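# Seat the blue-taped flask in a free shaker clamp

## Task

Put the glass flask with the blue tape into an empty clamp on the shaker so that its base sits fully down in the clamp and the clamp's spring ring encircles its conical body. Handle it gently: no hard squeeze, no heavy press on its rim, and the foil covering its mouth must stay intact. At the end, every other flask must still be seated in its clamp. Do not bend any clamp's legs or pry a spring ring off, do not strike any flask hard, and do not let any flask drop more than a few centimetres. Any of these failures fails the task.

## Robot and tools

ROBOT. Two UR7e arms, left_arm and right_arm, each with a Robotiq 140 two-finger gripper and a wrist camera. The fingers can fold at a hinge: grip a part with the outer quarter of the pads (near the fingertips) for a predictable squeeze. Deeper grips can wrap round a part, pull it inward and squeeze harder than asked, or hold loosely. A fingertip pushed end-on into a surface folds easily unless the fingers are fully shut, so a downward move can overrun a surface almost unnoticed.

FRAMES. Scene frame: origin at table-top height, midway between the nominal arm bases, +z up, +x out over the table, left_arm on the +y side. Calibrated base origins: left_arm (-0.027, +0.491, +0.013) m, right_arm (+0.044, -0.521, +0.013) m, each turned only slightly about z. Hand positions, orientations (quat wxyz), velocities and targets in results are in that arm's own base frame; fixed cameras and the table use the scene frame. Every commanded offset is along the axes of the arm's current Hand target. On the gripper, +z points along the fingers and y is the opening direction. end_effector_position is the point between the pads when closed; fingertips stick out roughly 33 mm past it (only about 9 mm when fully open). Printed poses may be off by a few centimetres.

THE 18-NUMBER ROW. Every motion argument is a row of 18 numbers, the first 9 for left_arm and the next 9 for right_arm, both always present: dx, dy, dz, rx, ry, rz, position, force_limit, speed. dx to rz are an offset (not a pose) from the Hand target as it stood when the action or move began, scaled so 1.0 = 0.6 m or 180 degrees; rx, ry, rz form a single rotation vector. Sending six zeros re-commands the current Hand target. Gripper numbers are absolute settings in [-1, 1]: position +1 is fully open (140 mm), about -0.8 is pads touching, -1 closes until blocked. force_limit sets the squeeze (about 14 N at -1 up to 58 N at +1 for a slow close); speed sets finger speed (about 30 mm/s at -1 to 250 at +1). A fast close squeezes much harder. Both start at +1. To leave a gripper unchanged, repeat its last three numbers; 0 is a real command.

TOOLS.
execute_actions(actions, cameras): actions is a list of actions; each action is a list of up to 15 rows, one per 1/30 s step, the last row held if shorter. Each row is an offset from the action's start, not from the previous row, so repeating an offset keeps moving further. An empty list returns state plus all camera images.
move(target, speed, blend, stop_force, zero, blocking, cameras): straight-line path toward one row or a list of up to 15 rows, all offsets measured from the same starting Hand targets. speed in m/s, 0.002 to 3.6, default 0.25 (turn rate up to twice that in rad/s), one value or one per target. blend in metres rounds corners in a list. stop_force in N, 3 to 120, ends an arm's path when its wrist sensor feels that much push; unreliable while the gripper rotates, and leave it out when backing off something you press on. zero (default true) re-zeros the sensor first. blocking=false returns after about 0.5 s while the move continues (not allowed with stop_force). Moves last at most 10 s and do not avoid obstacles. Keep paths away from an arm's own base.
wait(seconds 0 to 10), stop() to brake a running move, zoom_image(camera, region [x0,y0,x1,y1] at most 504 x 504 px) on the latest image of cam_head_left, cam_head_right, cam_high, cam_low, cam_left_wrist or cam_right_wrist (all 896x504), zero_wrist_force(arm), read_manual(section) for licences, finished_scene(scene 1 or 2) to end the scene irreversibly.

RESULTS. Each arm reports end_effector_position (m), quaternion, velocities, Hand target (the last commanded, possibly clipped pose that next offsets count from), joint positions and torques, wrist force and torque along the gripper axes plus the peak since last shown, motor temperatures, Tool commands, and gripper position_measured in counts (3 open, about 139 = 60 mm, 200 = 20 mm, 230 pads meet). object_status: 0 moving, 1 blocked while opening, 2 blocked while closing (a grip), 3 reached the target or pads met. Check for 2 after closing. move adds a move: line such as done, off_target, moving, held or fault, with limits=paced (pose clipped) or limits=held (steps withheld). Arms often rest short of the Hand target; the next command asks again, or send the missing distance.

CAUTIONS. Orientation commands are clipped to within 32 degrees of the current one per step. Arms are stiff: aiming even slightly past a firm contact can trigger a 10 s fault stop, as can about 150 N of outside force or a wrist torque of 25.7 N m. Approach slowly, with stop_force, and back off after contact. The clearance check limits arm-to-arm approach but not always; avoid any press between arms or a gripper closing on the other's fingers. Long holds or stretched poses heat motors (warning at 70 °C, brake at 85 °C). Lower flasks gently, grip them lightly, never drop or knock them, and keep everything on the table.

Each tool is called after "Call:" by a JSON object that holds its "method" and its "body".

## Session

Call:
{"method": "execute_actions", "body": {"actions": []}}

Scene clock: 0.00 s.
left_arm: end_effector_position=(+0.3358, +0.0733, +0.1277) position_measured=3 object_status=3 end_effector_quat_wxyz=(-0.436, +0.545, +0.714, +0.047) | right_arm: end_effector_position=(+0.8027, -0.1361, +0.3031) position_measured=3 object_status=3 end_effector_quat_wxyz=(-0.340, +0.789, +0.404, +0.314)
Joint positions: left_arm=[-0.441 -1.348 1.827 -1.167 -1.323 0.745] | right_arm=[-0.642 -0.55 0.179 -0.722 -0.699 1.328]
Joint velocities: within noise
Joint torques (N m): no reading
Motor temperatures (°C): left_arm=[30 33 29 36 41 40] | right_arm=[33 26 30 35 35 41]
Wrist force (N): no reading
Wrist torque (N m): no reading
Wrist force, peak (N): no reading
Hand target: left_arm +0.3358, +0.0733, +0.1277; -0.436, +0.545, +0.714, +0.047 | right_arm +0.8027, -0.1361, +0.3031; -0.340, +0.789, +0.404, +0.314
Tool commands: left_gripper/position=+1.0 left_gripper/force_limit=+1.0 left_gripper/speed=+1.0 right_gripper/position=+1.0 right_gripper/force_limit=+1.0 right_gripper/speed=+1.0

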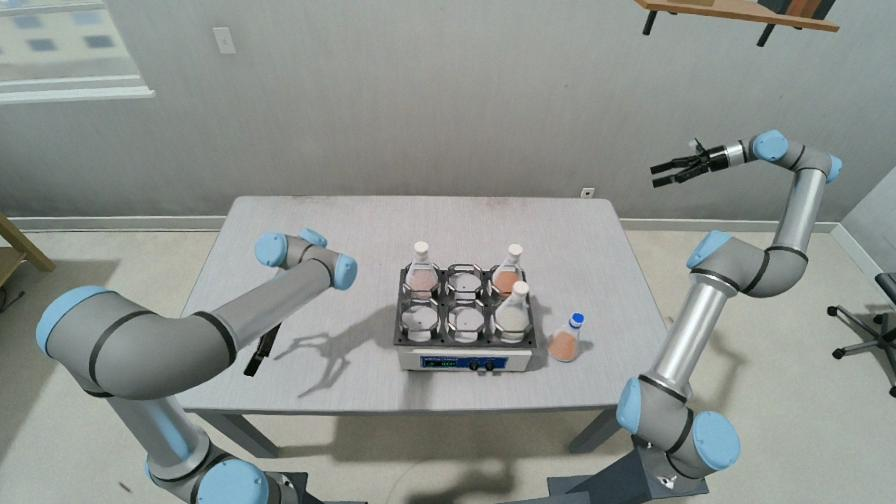

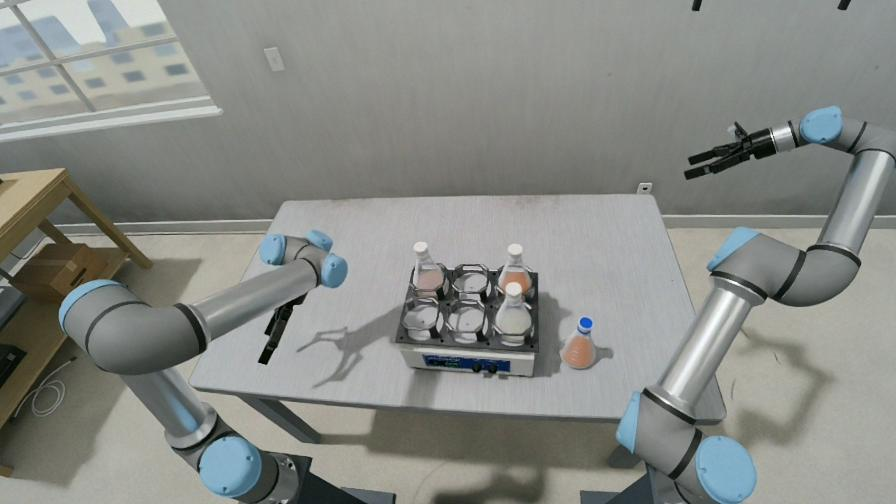

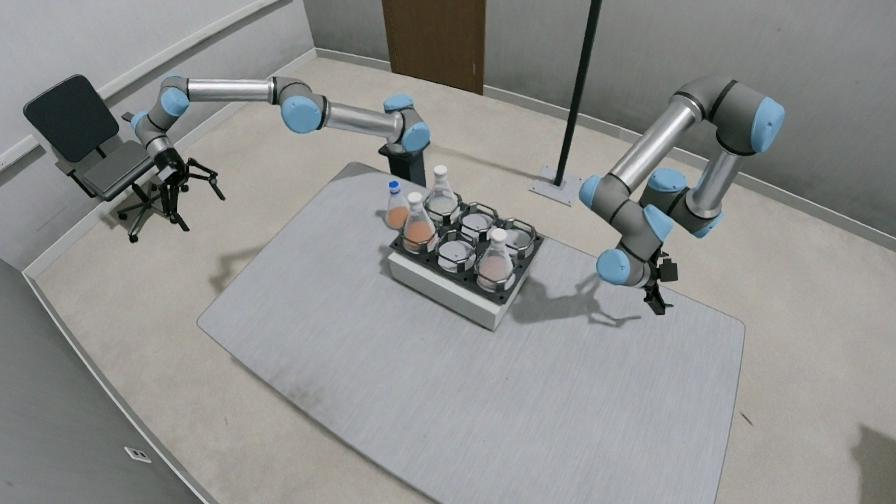

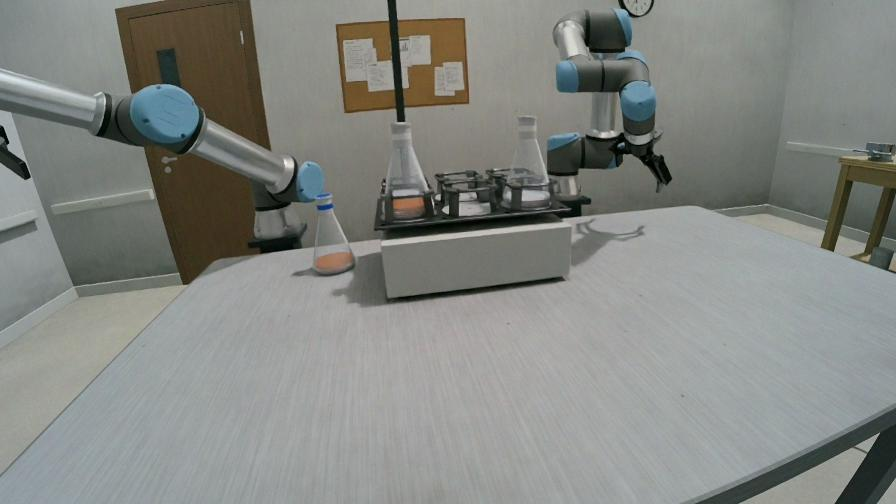

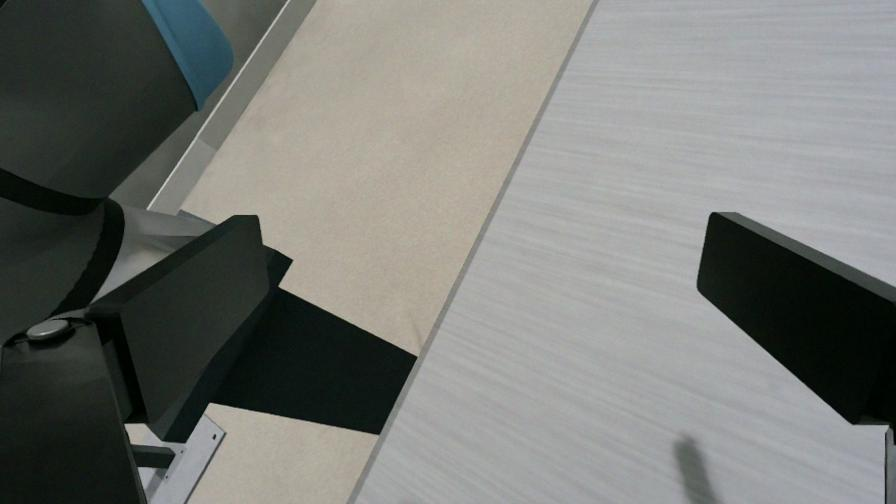

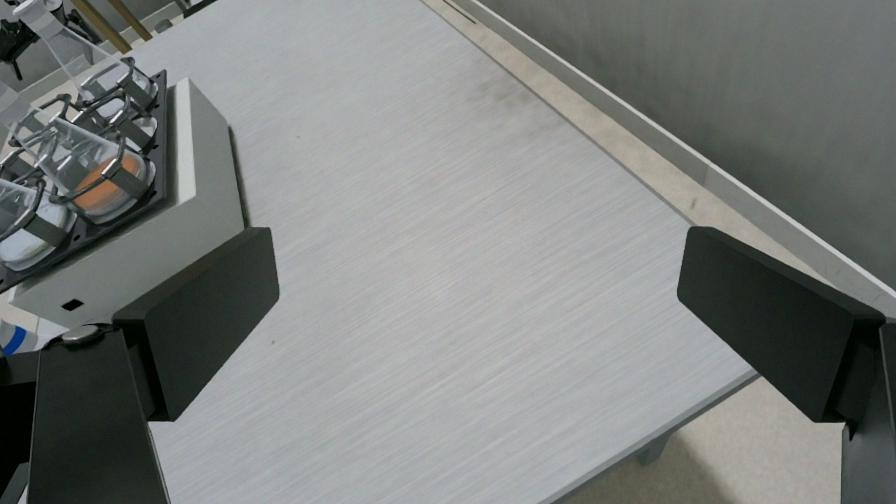

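Call:
{"method": "move", "body": {"target": [[0,0,0,0,0,0,1,1,1,0.05,-0.945,0.195,-0.233,-0.215,0.277,1,1,1]], "speed": 0.3, "cameras": ["cam_right_wrist","cam_head_left"]}}

Scene clock: 47.87 s.
left_arm: end_effector_position=(+0.3358, +0.0733, +0.1277) position_measured=3 object_status=3 end_effector_quat_wxyz=(-0.436, +0.545, +0.714, +0.047) | right_arm: end_effector_position=(+0.3606, +0.2201, +0.4196) position_measured=3 object_status=3 end_effector_quat_wxyz=(+0.000, +1.000, +0.000, +0.000) end_effector_velocity=(-0.001, +0.001, +0.000) end_effector_angular_velocity=(+0.001, +0.000, -0.003)
Joint positions: left_arm=[-0.441 -1.348 1.827 -1.167 -1.323 0.745] | right_arm=[0.227 -1.718 1.332 -1.185 -1.57 3.369]
Joint velocities: left_arm=[within noise] | right_arm=[0.002 -0.001 0.001 0 0 0.005]
Joint torques (N m): left_arm=[0.55 -31.09 -19.15 0.04 0.35 0.28] | right_arm=[5.26 -27.83 -17.06 -1.38 2.07 2.17]
Wrist force (N): left_arm=[0.0 0.1 0.0] | right_arm=[-1.2 0.6 0.8]
Wrist torque (N m): left_arm=[0.01 -0.02 0.00] | right_arm=[0.24 0.32 -0.15]
Wrist force, peak (N): left_arm=[0.2 0.4 0.1] | right_arm=[-3.4 -1.7 0.3]
Hand target: left_arm +0.3358, +0.0733, +0.1277; -0.436, +0.545, +0.714, +0.047 | right_arm +0.3604, +0.2201, +0.4197; +0.000, +1.000, +0.000, +0.000
Off the commanded pose: left_arm 0.000 m, 0 deg | right_arm 0.000 m, 0 deg.
move: done
Images, in order (width x height): cam_head_left 896x504, cam_right_wrist 896x504.

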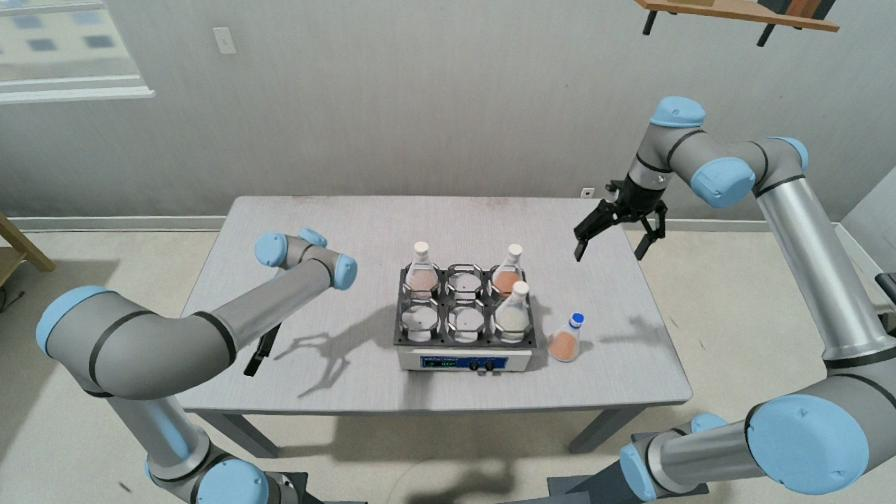

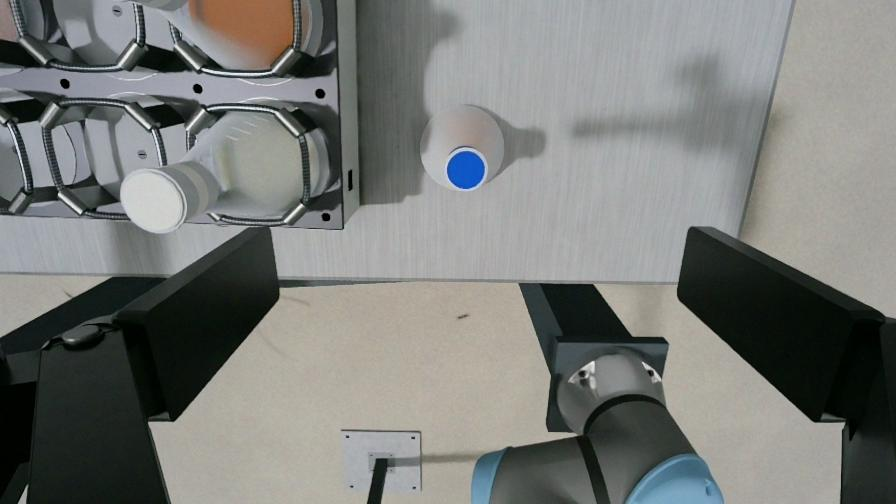

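Call:
{"method": "zoom_image", "body": {"camera": "cam_right_wrist", "region": [390, 80, 540, 220]}}

Call:
{"method": "execute_actions", "body": {"actions": [], "cameras": ["cam_low","cam_head_right","cam_high"]}}

Call:
{"method": "zoom_image", "body": {"camera": "cam_low", "region": [290, 100, 590, 310]}}

Call:
{"method": "zoom_image", "body": {"camera": "cam_high", "region": [370, 150, 570, 340]}}

Call:
{"method": "zoom_image", "body": {"camera": "cam_head_right", "region": [380, 230, 620, 390]}}

Scaled by 3.360 from the camera's 896x504 image, which has a finer 1280x720 frame.

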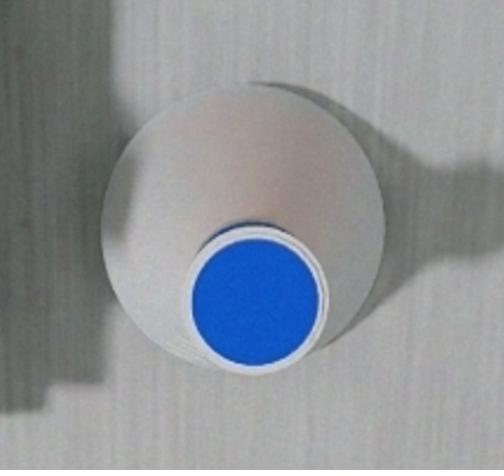

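Scene clock: 70.07 s.
left_arm: end_effector_position=(+0.3358, +0.0733, +0.1277) position_measured=3 object_status=3 end_effector_quat_wxyz=(-0.436, +0.545, +0.714, +0.047) | right_arm: end_effector_position=(+0.3604, +0.2201, +0.4197) position_measured=3 object_status=3 end_effector_quat_wxyz=(+0.000, +1.000, +0.000, +0.000)
Joint positions: left_arm=[-0.441 -1.348 1.827 -1.167 -1.323 0.745] | right_arm=[0.227 -1.719 1.332 -1.185 -1.57 3.369]
Joint velocities: within noise
Joint torques (N m): left_arm=[-1.42 -30.58 -18.49 -0.11 0.5 0.12] | right_arm=[5.35 -28.17 -12.42 -0.65 -2.43 1.92]
Motor temperatures (°C): left_arm=[30 33 29 36 41 40] | right_arm=[32 26 30 35 35 41]
Wrist force (N): left_arm=[-0.1 0.0 0.0] | right_arm=[-1.1 0.6 0.6]
Wrist torque (N m): left_arm=[0.01 0.01 0.01] | right_arm=[0.24 0.29 -0.20]
Wrist force, peak (N): left_arm=[0.3 0.0 -0.3] | right_arm=[-1.4 0.7 0.7]
Hand target: left_arm +0.3358, +0.0733, +0.1277; -0.436, +0.545, +0.714, +0.047 | right_arm +0.3604, +0.2201, +0.4197; +0.000, +1.000, +0.000, +0.000
Tool commands: left_gripper/position=+1.0 left_gripper/force_limit=+1.0 left_gripper/speed=+1.0 right_gripper/position=+1.0 right_gripper/force_limit=+1.0 right_gripper/speed=+1.0
Off the commanded pose: left_arm 0.000 m, 0 deg | right_arm 0.000 m, 0 deg.
Images, in order (width x height): cam_head_right 896x504, cam_high 896x504, cam_low 896x504.

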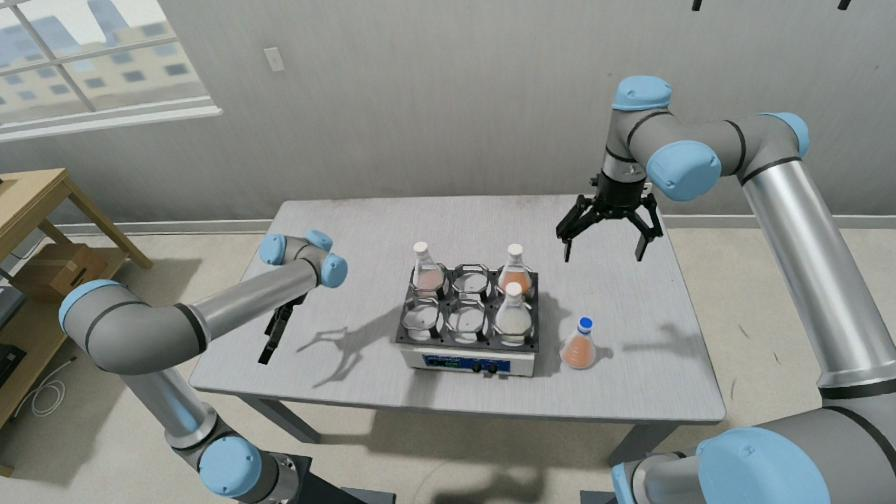

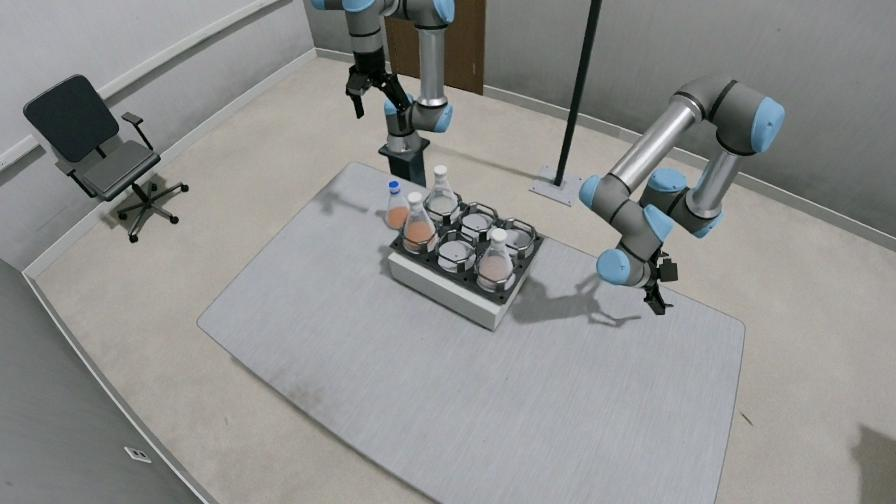

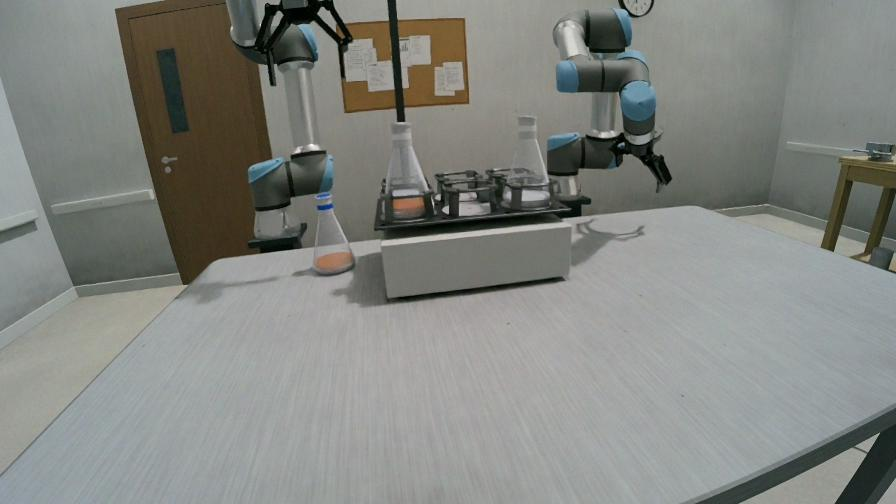

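Scaled by 1.680 from the camera's 896x504 image, which has a finer 1280x720 frame.

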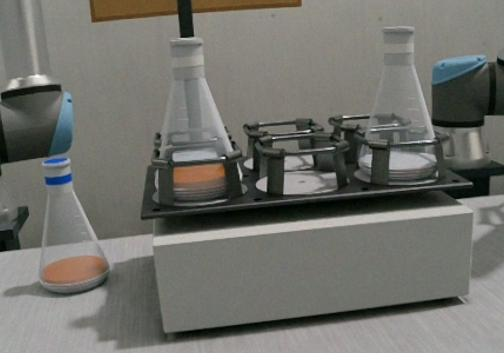

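Scaled by 2.520 from the camera's 896x504 image, which has a finer 1280x720 frame.

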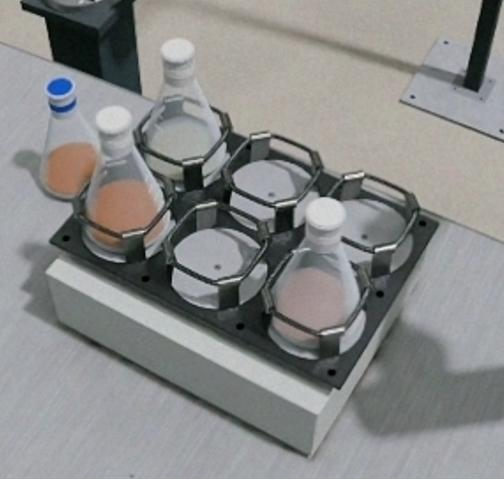

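Scaled by 2.100 from the camera's 896x504 image, which has a finer 1280x720 frame.

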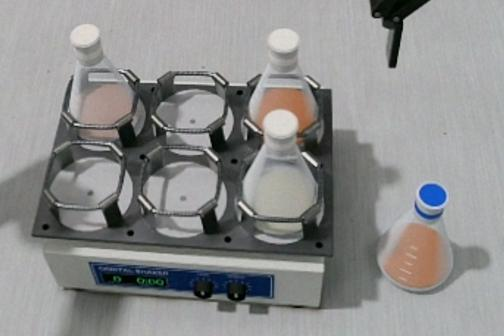

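Call:
{"method": "move", "body": {"target": [[0,0,0,0,0,0,1,1,1,-0.0173,0.0143,0.22,0,0,0,0.5,0.5,0]], "speed": 0.25, "cameras": ["cam_right_wrist","cam_head_right","cam_low"]}}

Call:
{"method": "zoom_image", "body": {"camera": "cam_low", "region": [250, 100, 450, 300]}}

Scene clock: 102.77 s.
left_arm: end_effector_position=(+0.3358, +0.0733, +0.1277) position_measured=3 object_status=3 end_effector_quat_wxyz=(-0.436, +0.545, +0.714, +0.047) | right_arm: end_effector_position=(+0.3501, +0.2116, +0.2878) position_measured=66 object_status=3 end_effector_quat_wxyz=(+0.000, +1.000, +0.000, +0.000)
Joint positions: left_arm=[-0.441 -1.348 1.827 -1.167 -1.323 0.745] | right_arm=[0.211 -1.82 1.757 -1.509 -1.57 3.354]
Joint torques (N m): left_arm=[-0.6 -30.06 -19 0.04 0.47 0.16] | right_arm=[5.68 -0.81 -13.63 -4.7 2.32 1.79]
Wrist force (N): left_arm=[-0.1 0.1 0.1] | right_arm=[-1.0 0.6 0.4]
Wrist torque (N m): left_arm=[0.03 0.01 0.00] | right_arm=[0.25 0.27 -0.11]
Wrist force, peak (N): left_arm=[0.1 0.3 0.3] | right_arm=[-1.5 0.7 3.8]
Hand target: left_arm +0.3358, +0.0733, +0.1277; -0.436, +0.545, +0.714, +0.047 | right_arm +0.3501, +0.2116, +0.2876; +0.000, +1.000, +0.000, +0.000
Off the commanded pose: left_arm 0.000 m, 0 deg | right_arm 0.000 m, 0 deg.
move: done
Images, in order (width x height): cam_head_right 896x504, cam_low 896x504, cam_right_wrist 896x504.

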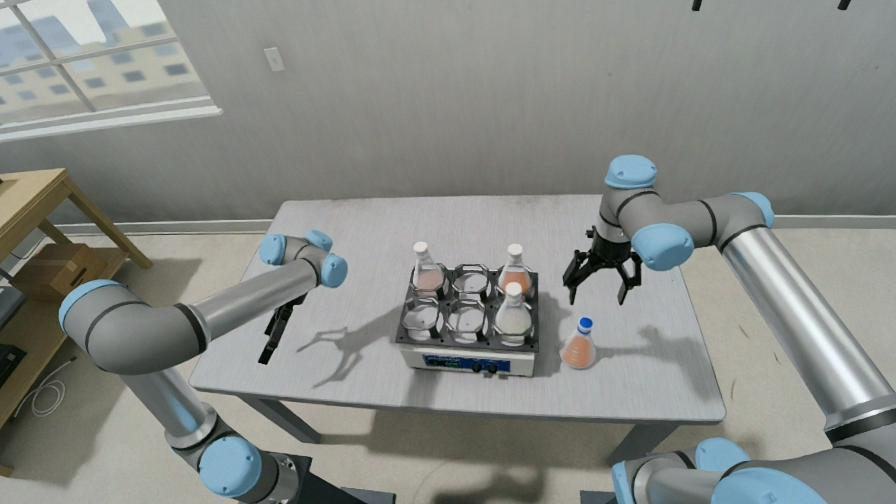

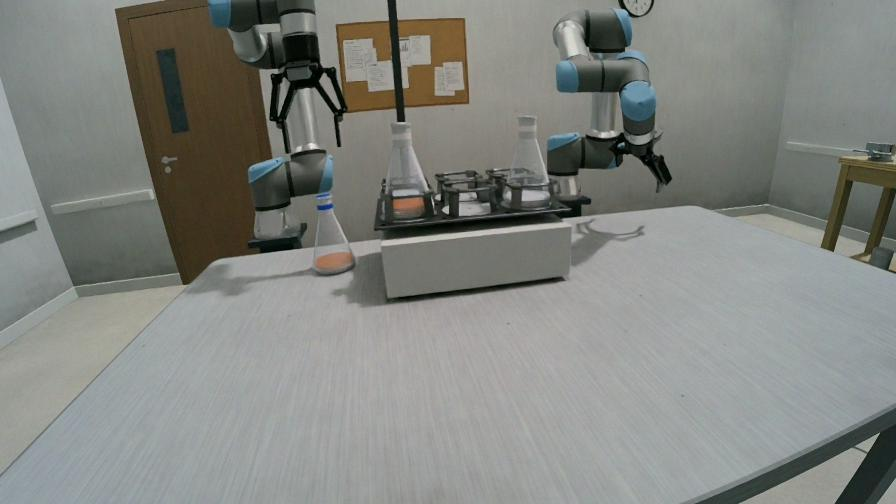

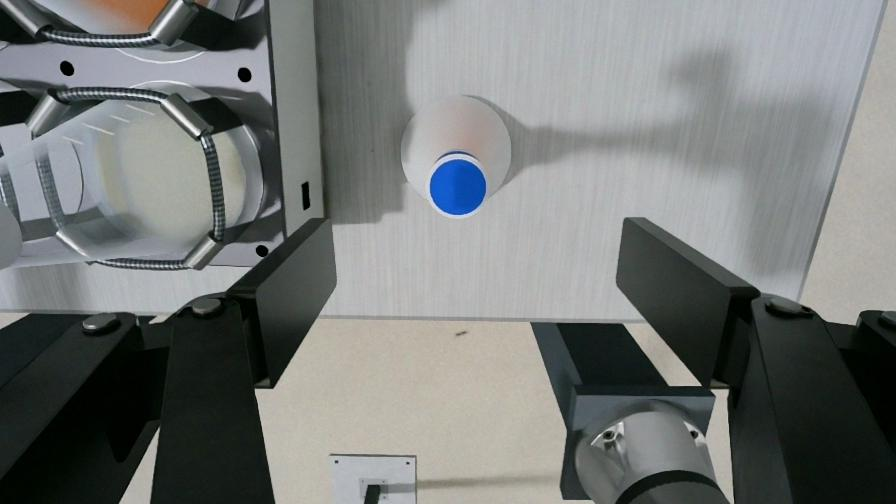

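Scaled by 2.520 from the camera's 896x504 image, which has a finer 1280x720 frame.

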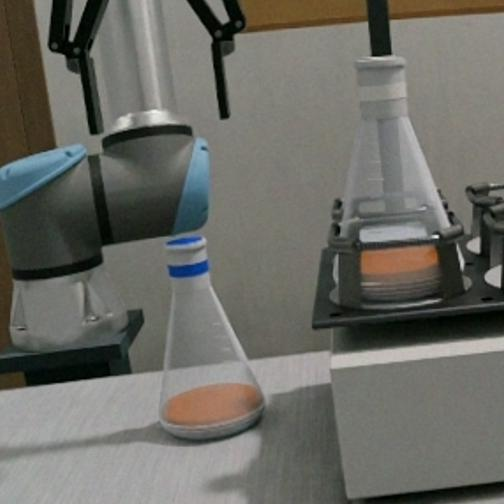

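Call:
{"method": "move", "body": {"target": [[0,0,0,0,0,0,1,1,1,0,-0.0023,0.2177,0,0,0,0.5,0.5,0]], "speed": 0.12, "stop_force": 12, "cameras": ["cam_right_wrist","cam_low"]}}

Call:
{"method": "zoom_image", "body": {"camera": "cam_low", "region": [270, 150, 400, 280]}}

Scene clock: 114.80 s.
left_arm: end_effector_position=(+0.3358, +0.0733, +0.1277) position_measured=3 object_status=3 end_effector_quat_wxyz=(-0.436, +0.545, +0.714, +0.047) | right_arm: end_effector_position=(+0.3502, +0.2131, +0.1570) position_measured=66 object_status=3 end_effector_quat_wxyz=(+0.000, +1.000, +0.000, +0.000)
Joint positions: left_arm=[-0.441 -1.348 1.827 -1.167 -1.323 0.745] | right_arm=[0.215 -1.781 2.066 -1.856 -1.57 3.357]
Joint torques (N m): left_arm=[-0.44 -30.66 -19.91 0.08 0.41 0.19] | right_arm=[-0.06 -25.42 -34.47 -5 -1.53 0.33]
Wrist force (N): left_arm=[0.1 0.1 0.1] | right_arm=[-1.4 0.6 0.6]
Wrist torque (N m): left_arm=[0.01 -0.05 0.00] | right_arm=[0.27 0.37 -0.25]
Wrist force, peak (N): left_arm=[0.3 0.2 -0.2] | right_arm=[-1.5 0.7 2.3]
Hand target: left_arm +0.3358, +0.0733, +0.1277; -0.436, +0.545, +0.714, +0.047 | right_arm +0.3502, +0.2131, +0.1570; +0.000, +1.000, +0.000, +0.000
Off the commanded pose: left_arm 0.000 m, 0 deg | right_arm 0.000 m, 0 deg.
move: done
Images, in order (width x height): cam_low 896x504, cam_right_wrist 896x504.

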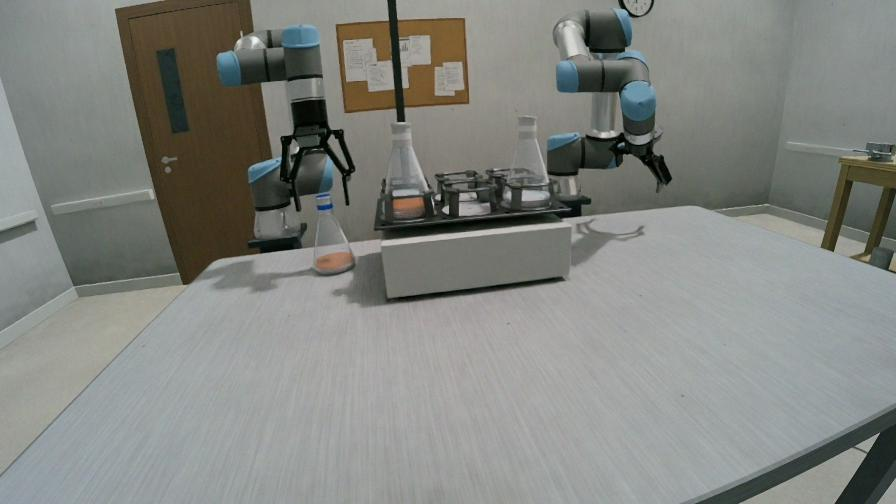

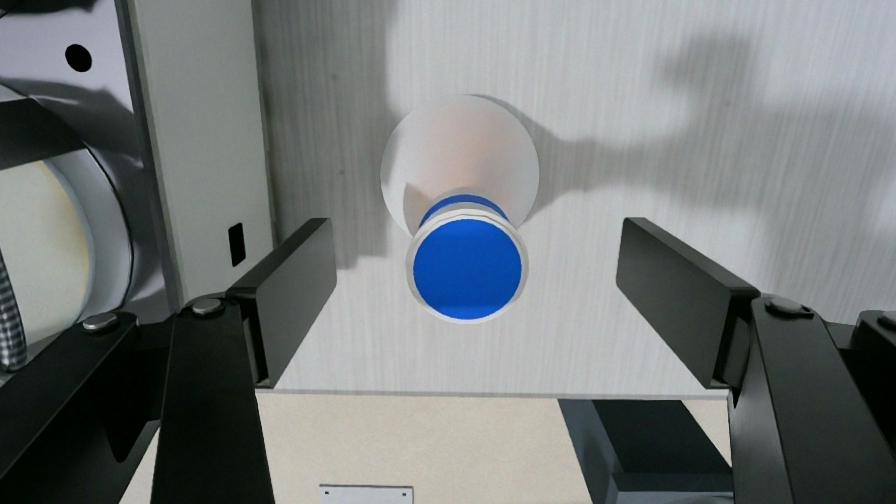

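Scaled by 3.877 from the camera's 896x504 image, which has a finer 1280x720 frame.

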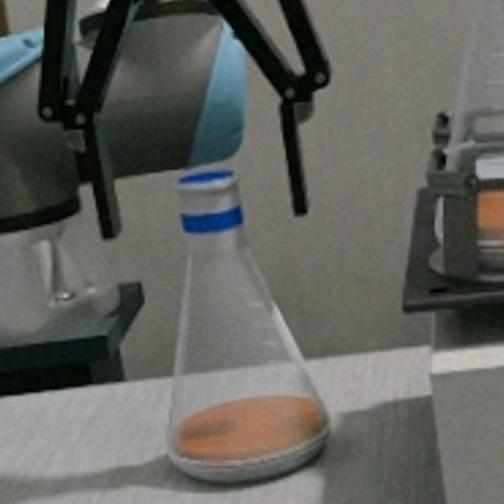

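Call:
{"method": "move", "body": {"target": [[0,0,0,0,0,0,1,1,1,0,-0.005,0,0,0,0,0.5,0.5,0]], "speed": 0.05}}

Call:
{"method": "move", "body": {"target": [[0,0,0,0,0,0,1,1,1,0,0,0,0,0,0,-0.98,-0.05,-1]]}}

Call:
{"method": "wait", "body": {"seconds": 1, "cameras": ["cam_right_wrist","cam_low"]}}

Call:
{"method": "zoom_image", "body": {"camera": "cam_low", "region": [270, 150, 400, 280]}}

Scene clock: 125.43 s.
left_arm: end_effector_position=(+0.3358, +0.0733, +0.1277) position_measured=3 object_status=3 end_effector_quat_wxyz=(-0.436, +0.545, +0.714, +0.047) | right_arm: end_effector_position=(+0.3502, +0.2162, +0.1570) position_measured=66 object_status=3 end_effector_quat_wxyz=(+0.000, +1.000, +0.000, +0.000)
Joint positions: left_arm=[-0.441 -1.348 1.827 -1.167 -1.323 0.745] | right_arm=[0.223 -1.777 2.062 -1.857 -1.57 3.365]
Joint torques (N m): left_arm=[-0.8 -30.3 -19.34 -0.04 0.37 0.18] | right_arm=[-3.77 -6.55 -34.49 -4.68 1.42 0.43]
Wrist force (N): left_arm=[-0.1 0.1 0.0] | right_arm=[-1.3 0.4 0.5]
Wrist torque (N m): left_arm=[0.01 0.02 0.00] | right_arm=[0.23 0.34 -0.25]
Wrist force, peak (N): left_arm=[0.0 0.5 0.1] | right_arm=[-1.5 0.5 0.8]
Hand target: left_arm +0.3358, +0.0733, +0.1277; -0.436, +0.545, +0.714, +0.047 | right_arm +0.3502, +0.2161, +0.1570; +0.000, +1.000, +0.000, +0.000
Off the commanded pose: left_arm 0.000 m, 0 deg | right_arm 0.000 m, 0 deg.
move: done

Scene clock: 128.03 s.
left_arm: end_effector_position=(+0.3358, +0.0733, +0.1277) position_measured=3 object_status=3 end_effector_quat_wxyz=(-0.436, +0.545, +0.714, +0.047) | right_arm: end_effector_position=(+0.3502, +0.2161, +0.1570) position_measured=177 object_status=2 end_effector_quat_wxyz=(+0.000, +1.000, +0.000, +0.000)
Joint positions: left_arm=[-0.441 -1.348 1.827 -1.167 -1.323 0.745] | right_arm=[0.223 -1.777 2.062 -1.857 -1.57 3.365]
Joint torques (N m): left_arm=[-0.61 -29.62 -20.01 0.14 0.32 0.07] | right_arm=[-7 -23.98 -17.48 -1.09 1.93 -1.88]
Wrist force (N): left_arm=[0.1 0.1 0.0] | right_arm=[-1.3 0.6 3.6]
Wrist torque (N m): left_arm=[0.02 -0.04 0.01] | right_arm=[0.27 0.33 -0.24]
Wrist force, peak (N): left_arm=[0.2 0.3 -0.3] | right_arm=[-1.5 0.6 3.9]
Hand target: left_arm +0.3358, +0.0733, +0.1277; -0.436, +0.545, +0.714, +0.047 | right_arm +0.3502, +0.2161, +0.1570; +0.000, +1.000, +0.000, +0.000
Off the commanded pose: left_arm 0.000 m, 0 deg | right_arm 0.000 m, 0 deg.
move: done

Scene clock: 129.03 s.
left_arm: end_effector_position=(+0.3358, +0.0733, +0.1277) position_measured=3 object_status=3 end_effector_quat_wxyz=(-0.436, +0.545, +0.714, +0.047) | right_arm: end_effector_position=(+0.3502, +0.2161, +0.1570) position_measured=177 object_status=2 end_effector_quat_wxyz=(+0.000, +1.000, +0.000, +0.000)
Joint positions: left_arm=[-0.441 -1.348 1.827 -1.167 -1.323 0.745] | right_arm=[0.223 -1.777 2.062 -1.857 -1.57 3.365]
Joint torques (N m): left_arm=[-1.22 -30.43 -19.55 0.07 0.6 -0.02] | right_arm=[-5.14 -24.57 -29.46 -1.46 2.43 -1.81]
Wrist force (N): left_arm=[0.0 0.1 -0.1] | right_arm=[-1.4 0.2 3.5]
Wrist torque (N m): left_arm=[0.03 0.00 0.01] | right_arm=[0.19 0.36 -0.24]
Wrist force, peak (N): left_arm=[0.1 0.3 0.1] | right_arm=[-1.2 0.5 3.9]
Hand target: left_arm +0.3358, +0.0733, +0.1277; -0.436, +0.545, +0.714, +0.047 | right_arm +0.3502, +0.2161, +0.1570; +0.000, +1.000, +0.000, +0.000
Tool commands: left_gripper/position=+1.0 left_gripper/force_limit=+1.0 left_gripper/speed=+1.0 right_gripper/position=-0.98 right_gripper/force_limit=-0.05 right_gripper/speed=-1.0
Off the commanded pose: left_arm 0.000 m, 0 deg | right_arm 0.000 m, 0 deg.
wait: 1.00 s; at rest by 0.17 s
Images, in order (width x height): cam_low 896x504, cam_right_wrist 896x504.

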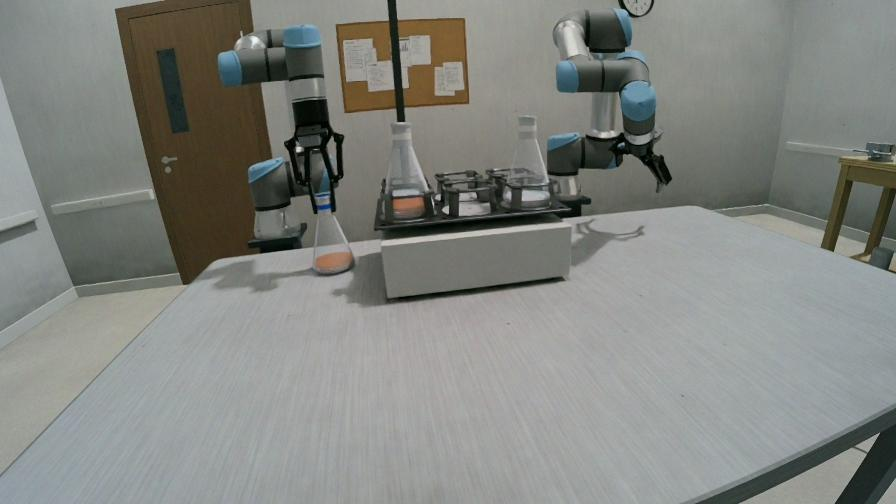

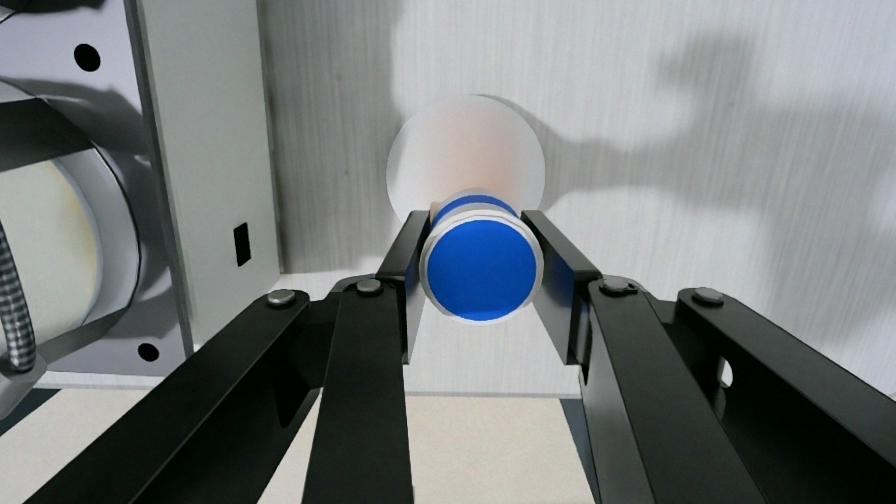

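Scaled by 3.877 from the camera's 896x504 image, which has a finer 1280x720 frame.

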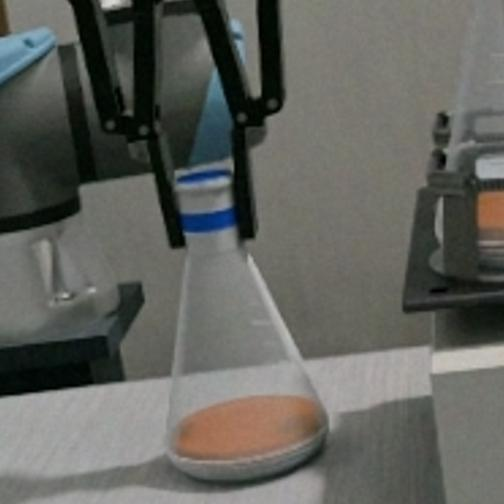

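Call:
{"method": "move", "body": {"target": [[0,0,0,0,0,0,1,1,1,0,0,-0.05,0,0,0,-0.98,-0.05,-1],[0,0,0,0,0,0,1,1,1,0,0,-0.61,0,0,0,-0.98,-0.05,-1]], "speed": 0.12, "cameras": ["cam_right_wrist","cam_low","cam_high"]}}

Call:
{"method": "zoom_image", "body": {"camera": "cam_low", "region": [250, 40, 550, 240]}}

Call:
{"method": "zoom_image", "body": {"camera": "cam_right_wrist", "region": [0, 0, 504, 300]}}

Scene clock: 148.27 s.
left_arm: end_effector_position=(+0.3358, +0.0733, +0.1277) position_measured=3 object_status=3 end_effector_quat_wxyz=(-0.436, +0.545, +0.714, +0.047) | right_arm: end_effector_position=(+0.3501, +0.2159, +0.5229) position_measured=177 object_status=2 end_effector_quat_wxyz=(+0.000, +1.000, +0.000, +0.000)
Joint positions: left_arm=[-0.441 -1.348 1.827 -1.167 -1.323 0.745] | right_arm=[0.222 -1.608 0.927 -0.891 -1.57 3.364]
Joint torques (N m): left_arm=[-0.86 -29.22 -18.87 0.07 0.81 0.02] | right_arm=[5.74 -29.74 -28.01 -3.57 -2.38 1.82]
Wrist force (N): left_arm=[0.1 0.1 -0.1] | right_arm=[-1.1 0.6 3.6]
Wrist torque (N m): left_arm=[0.03 -0.02 0.01] | right_arm=[0.22 0.31 -0.13]
Wrist force, peak (N): left_arm=[-0.3 0.3 0.0] | right_arm=[-1.6 0.7 6.2]
Hand target: left_arm +0.3358, +0.0733, +0.1277; -0.436, +0.545, +0.714, +0.047 | right_arm +0.3500, +0.2158, +0.5230; +0.000, +1.000, +0.000, +0.000
Off the commanded pose: left_arm 0.000 m, 0 deg | right_arm 0.000 m, 0 deg.
move: done
Images, in order (width x height): cam_high 896x504, cam_low 896x504, cam_right_wrist 896x504.

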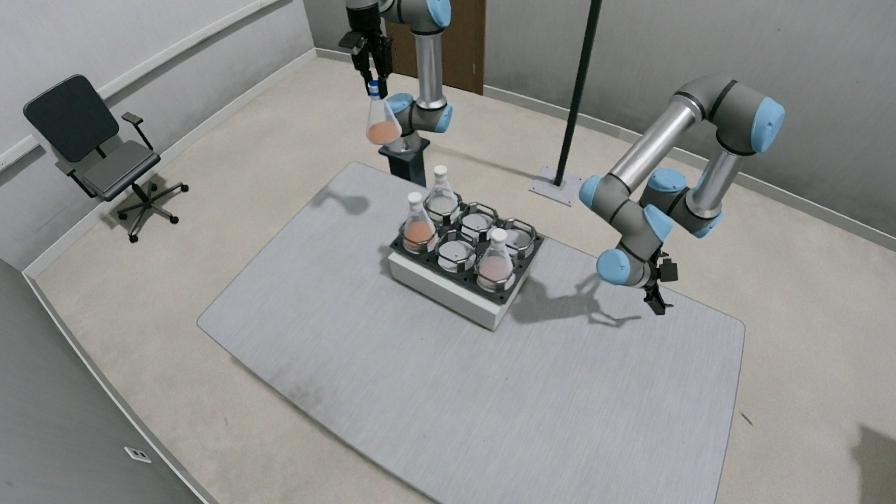

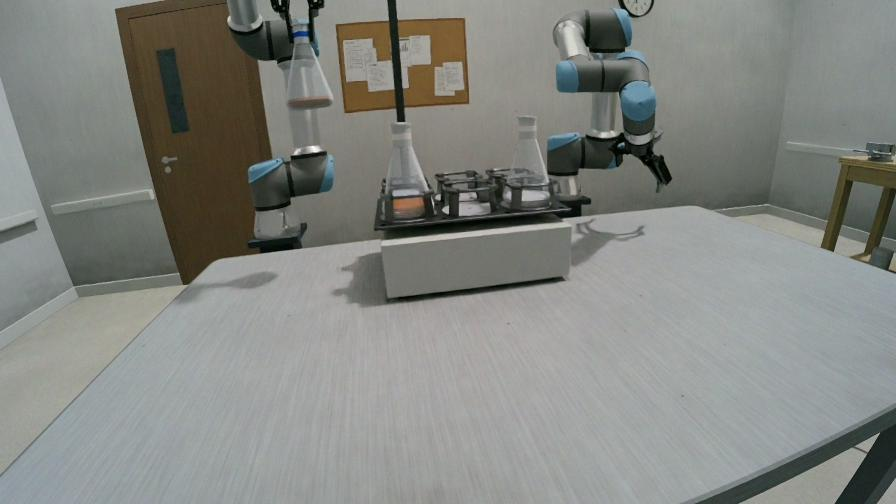

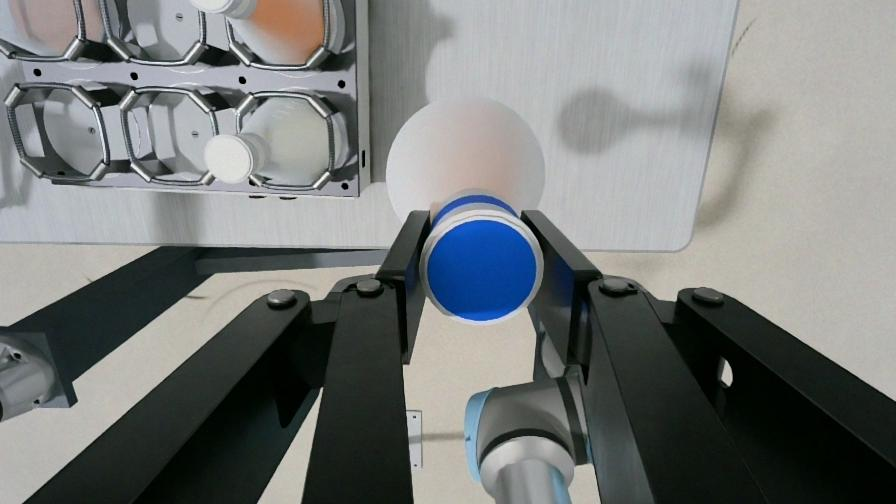

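Scaled by 1.680 from the camera's 896x504 image, which has a finer 1280x720 frame.

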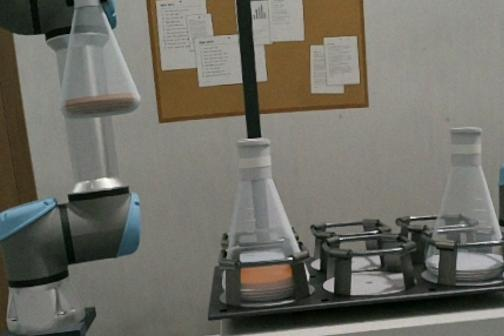

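Scaled by 1.000.

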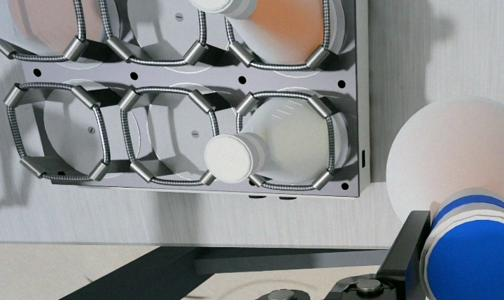

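Call:
{"method": "move", "body": {"target": [[0,0,0,0,0,0,1,1,1,0.02,-0.503,0,0,0,0,-0.98,-0.05,-1]], "speed": 0.2, "cameras": ["cam_right_wrist","cam_low","cam_high"]}}

Call:
{"method": "zoom_image", "body": {"camera": "cam_right_wrist", "region": [250, 20, 650, 300]}}

Call:
{"method": "zoom_image", "body": {"camera": "cam_low", "region": [350, 20, 600, 230]}}

Scene clock: 169.43 s.
left_arm: end_effector_position=(+0.3358, +0.0733, +0.1277) position_measured=3 object_status=3 end_effector_quat_wxyz=(-0.436, +0.545, +0.714, +0.047) | right_arm: end_effector_position=(+0.3617, +0.5169, +0.5220) position_measured=177 object_status=2 end_effector_quat_wxyz=(-0.042, +0.999, +0.000, +0.033)
Joint positions: left_arm=[-0.441 -1.348 1.827 -1.167 -1.323 0.745] | right_arm=[0.739 -0.954 0.035 -0.757 -1.554 3.882]
Joint torques (N m): left_arm=[1.65 -29.36 -19.84 0.17 0.34 0.15] | right_arm=[3.43 -39.59 -31.96 -5.56 -2.5 -1.46]
Wrist force (N): left_arm=[0.1 0.2 -0.2] | right_arm=[-1.6 0.8 3.9]
Wrist torque (N m): left_arm=[0.04 -0.01 0.00] | right_arm=[0.20 0.35 -0.10]
Wrist force, peak (N): left_arm=[0.4 0.1 0.0] | right_arm=[-0.9 3.8 4.0]
Hand target: left_arm +0.3358, +0.0733, +0.1277; -0.436, +0.545, +0.714, +0.047 | right_arm +0.3622, +0.5176, +0.5233; +0.000, +1.000, +0.000, +0.000
Off the commanded pose: left_arm 0.000 m, 0 deg | right_arm 0.002 m, 6 deg.
elbow stopped short (right arm): the move would have taken joint 3 (elbow) straighter than the controller allows.
move: off_target (right_arm)
Images, in order (width x height): cam_high 896x504, cam_low 896x504, cam_right_wrist 896x504.

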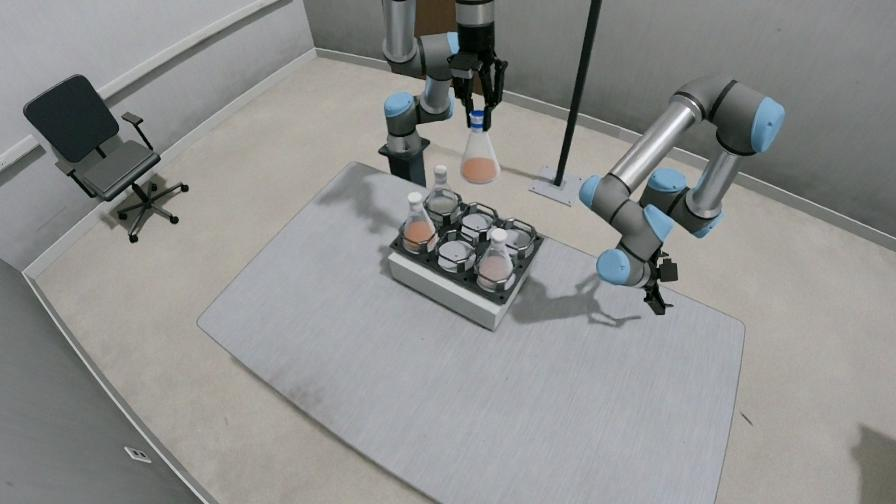

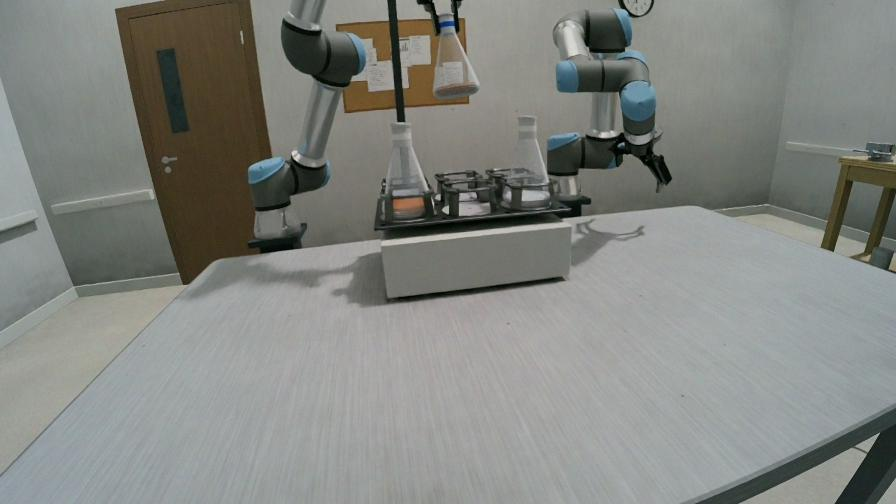

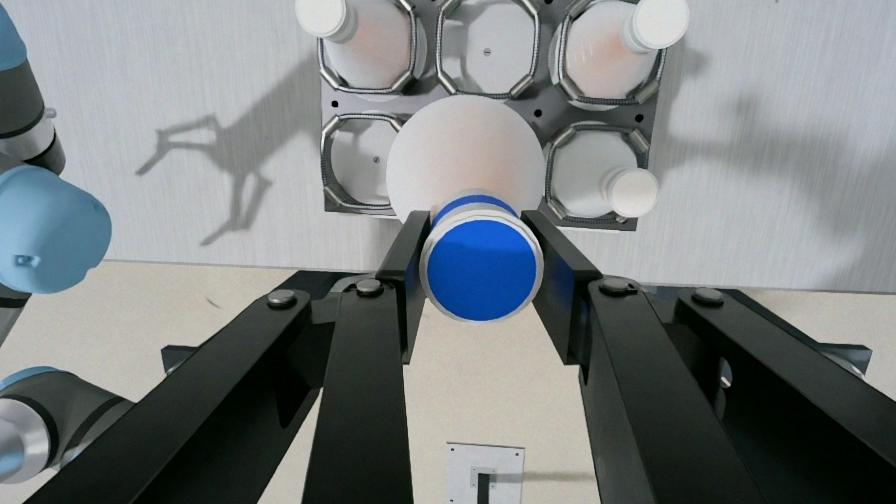

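Scaled by 1.260 from the camera's 896x504 image, which has a finer 1280x720 frame.

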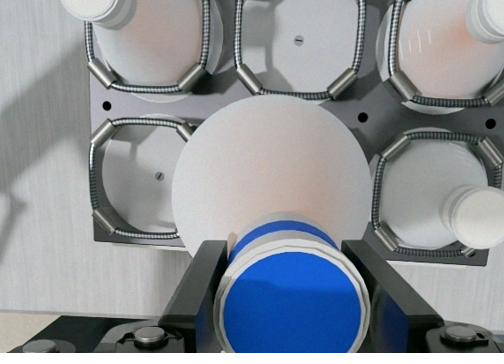

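Scaled by 2.016 from the camera's 896x504 image, which has a finer 1280x720 frame.

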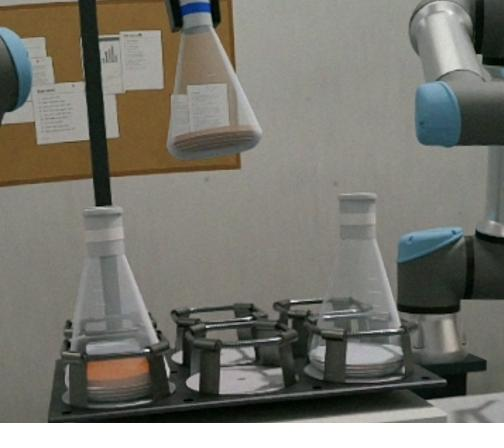

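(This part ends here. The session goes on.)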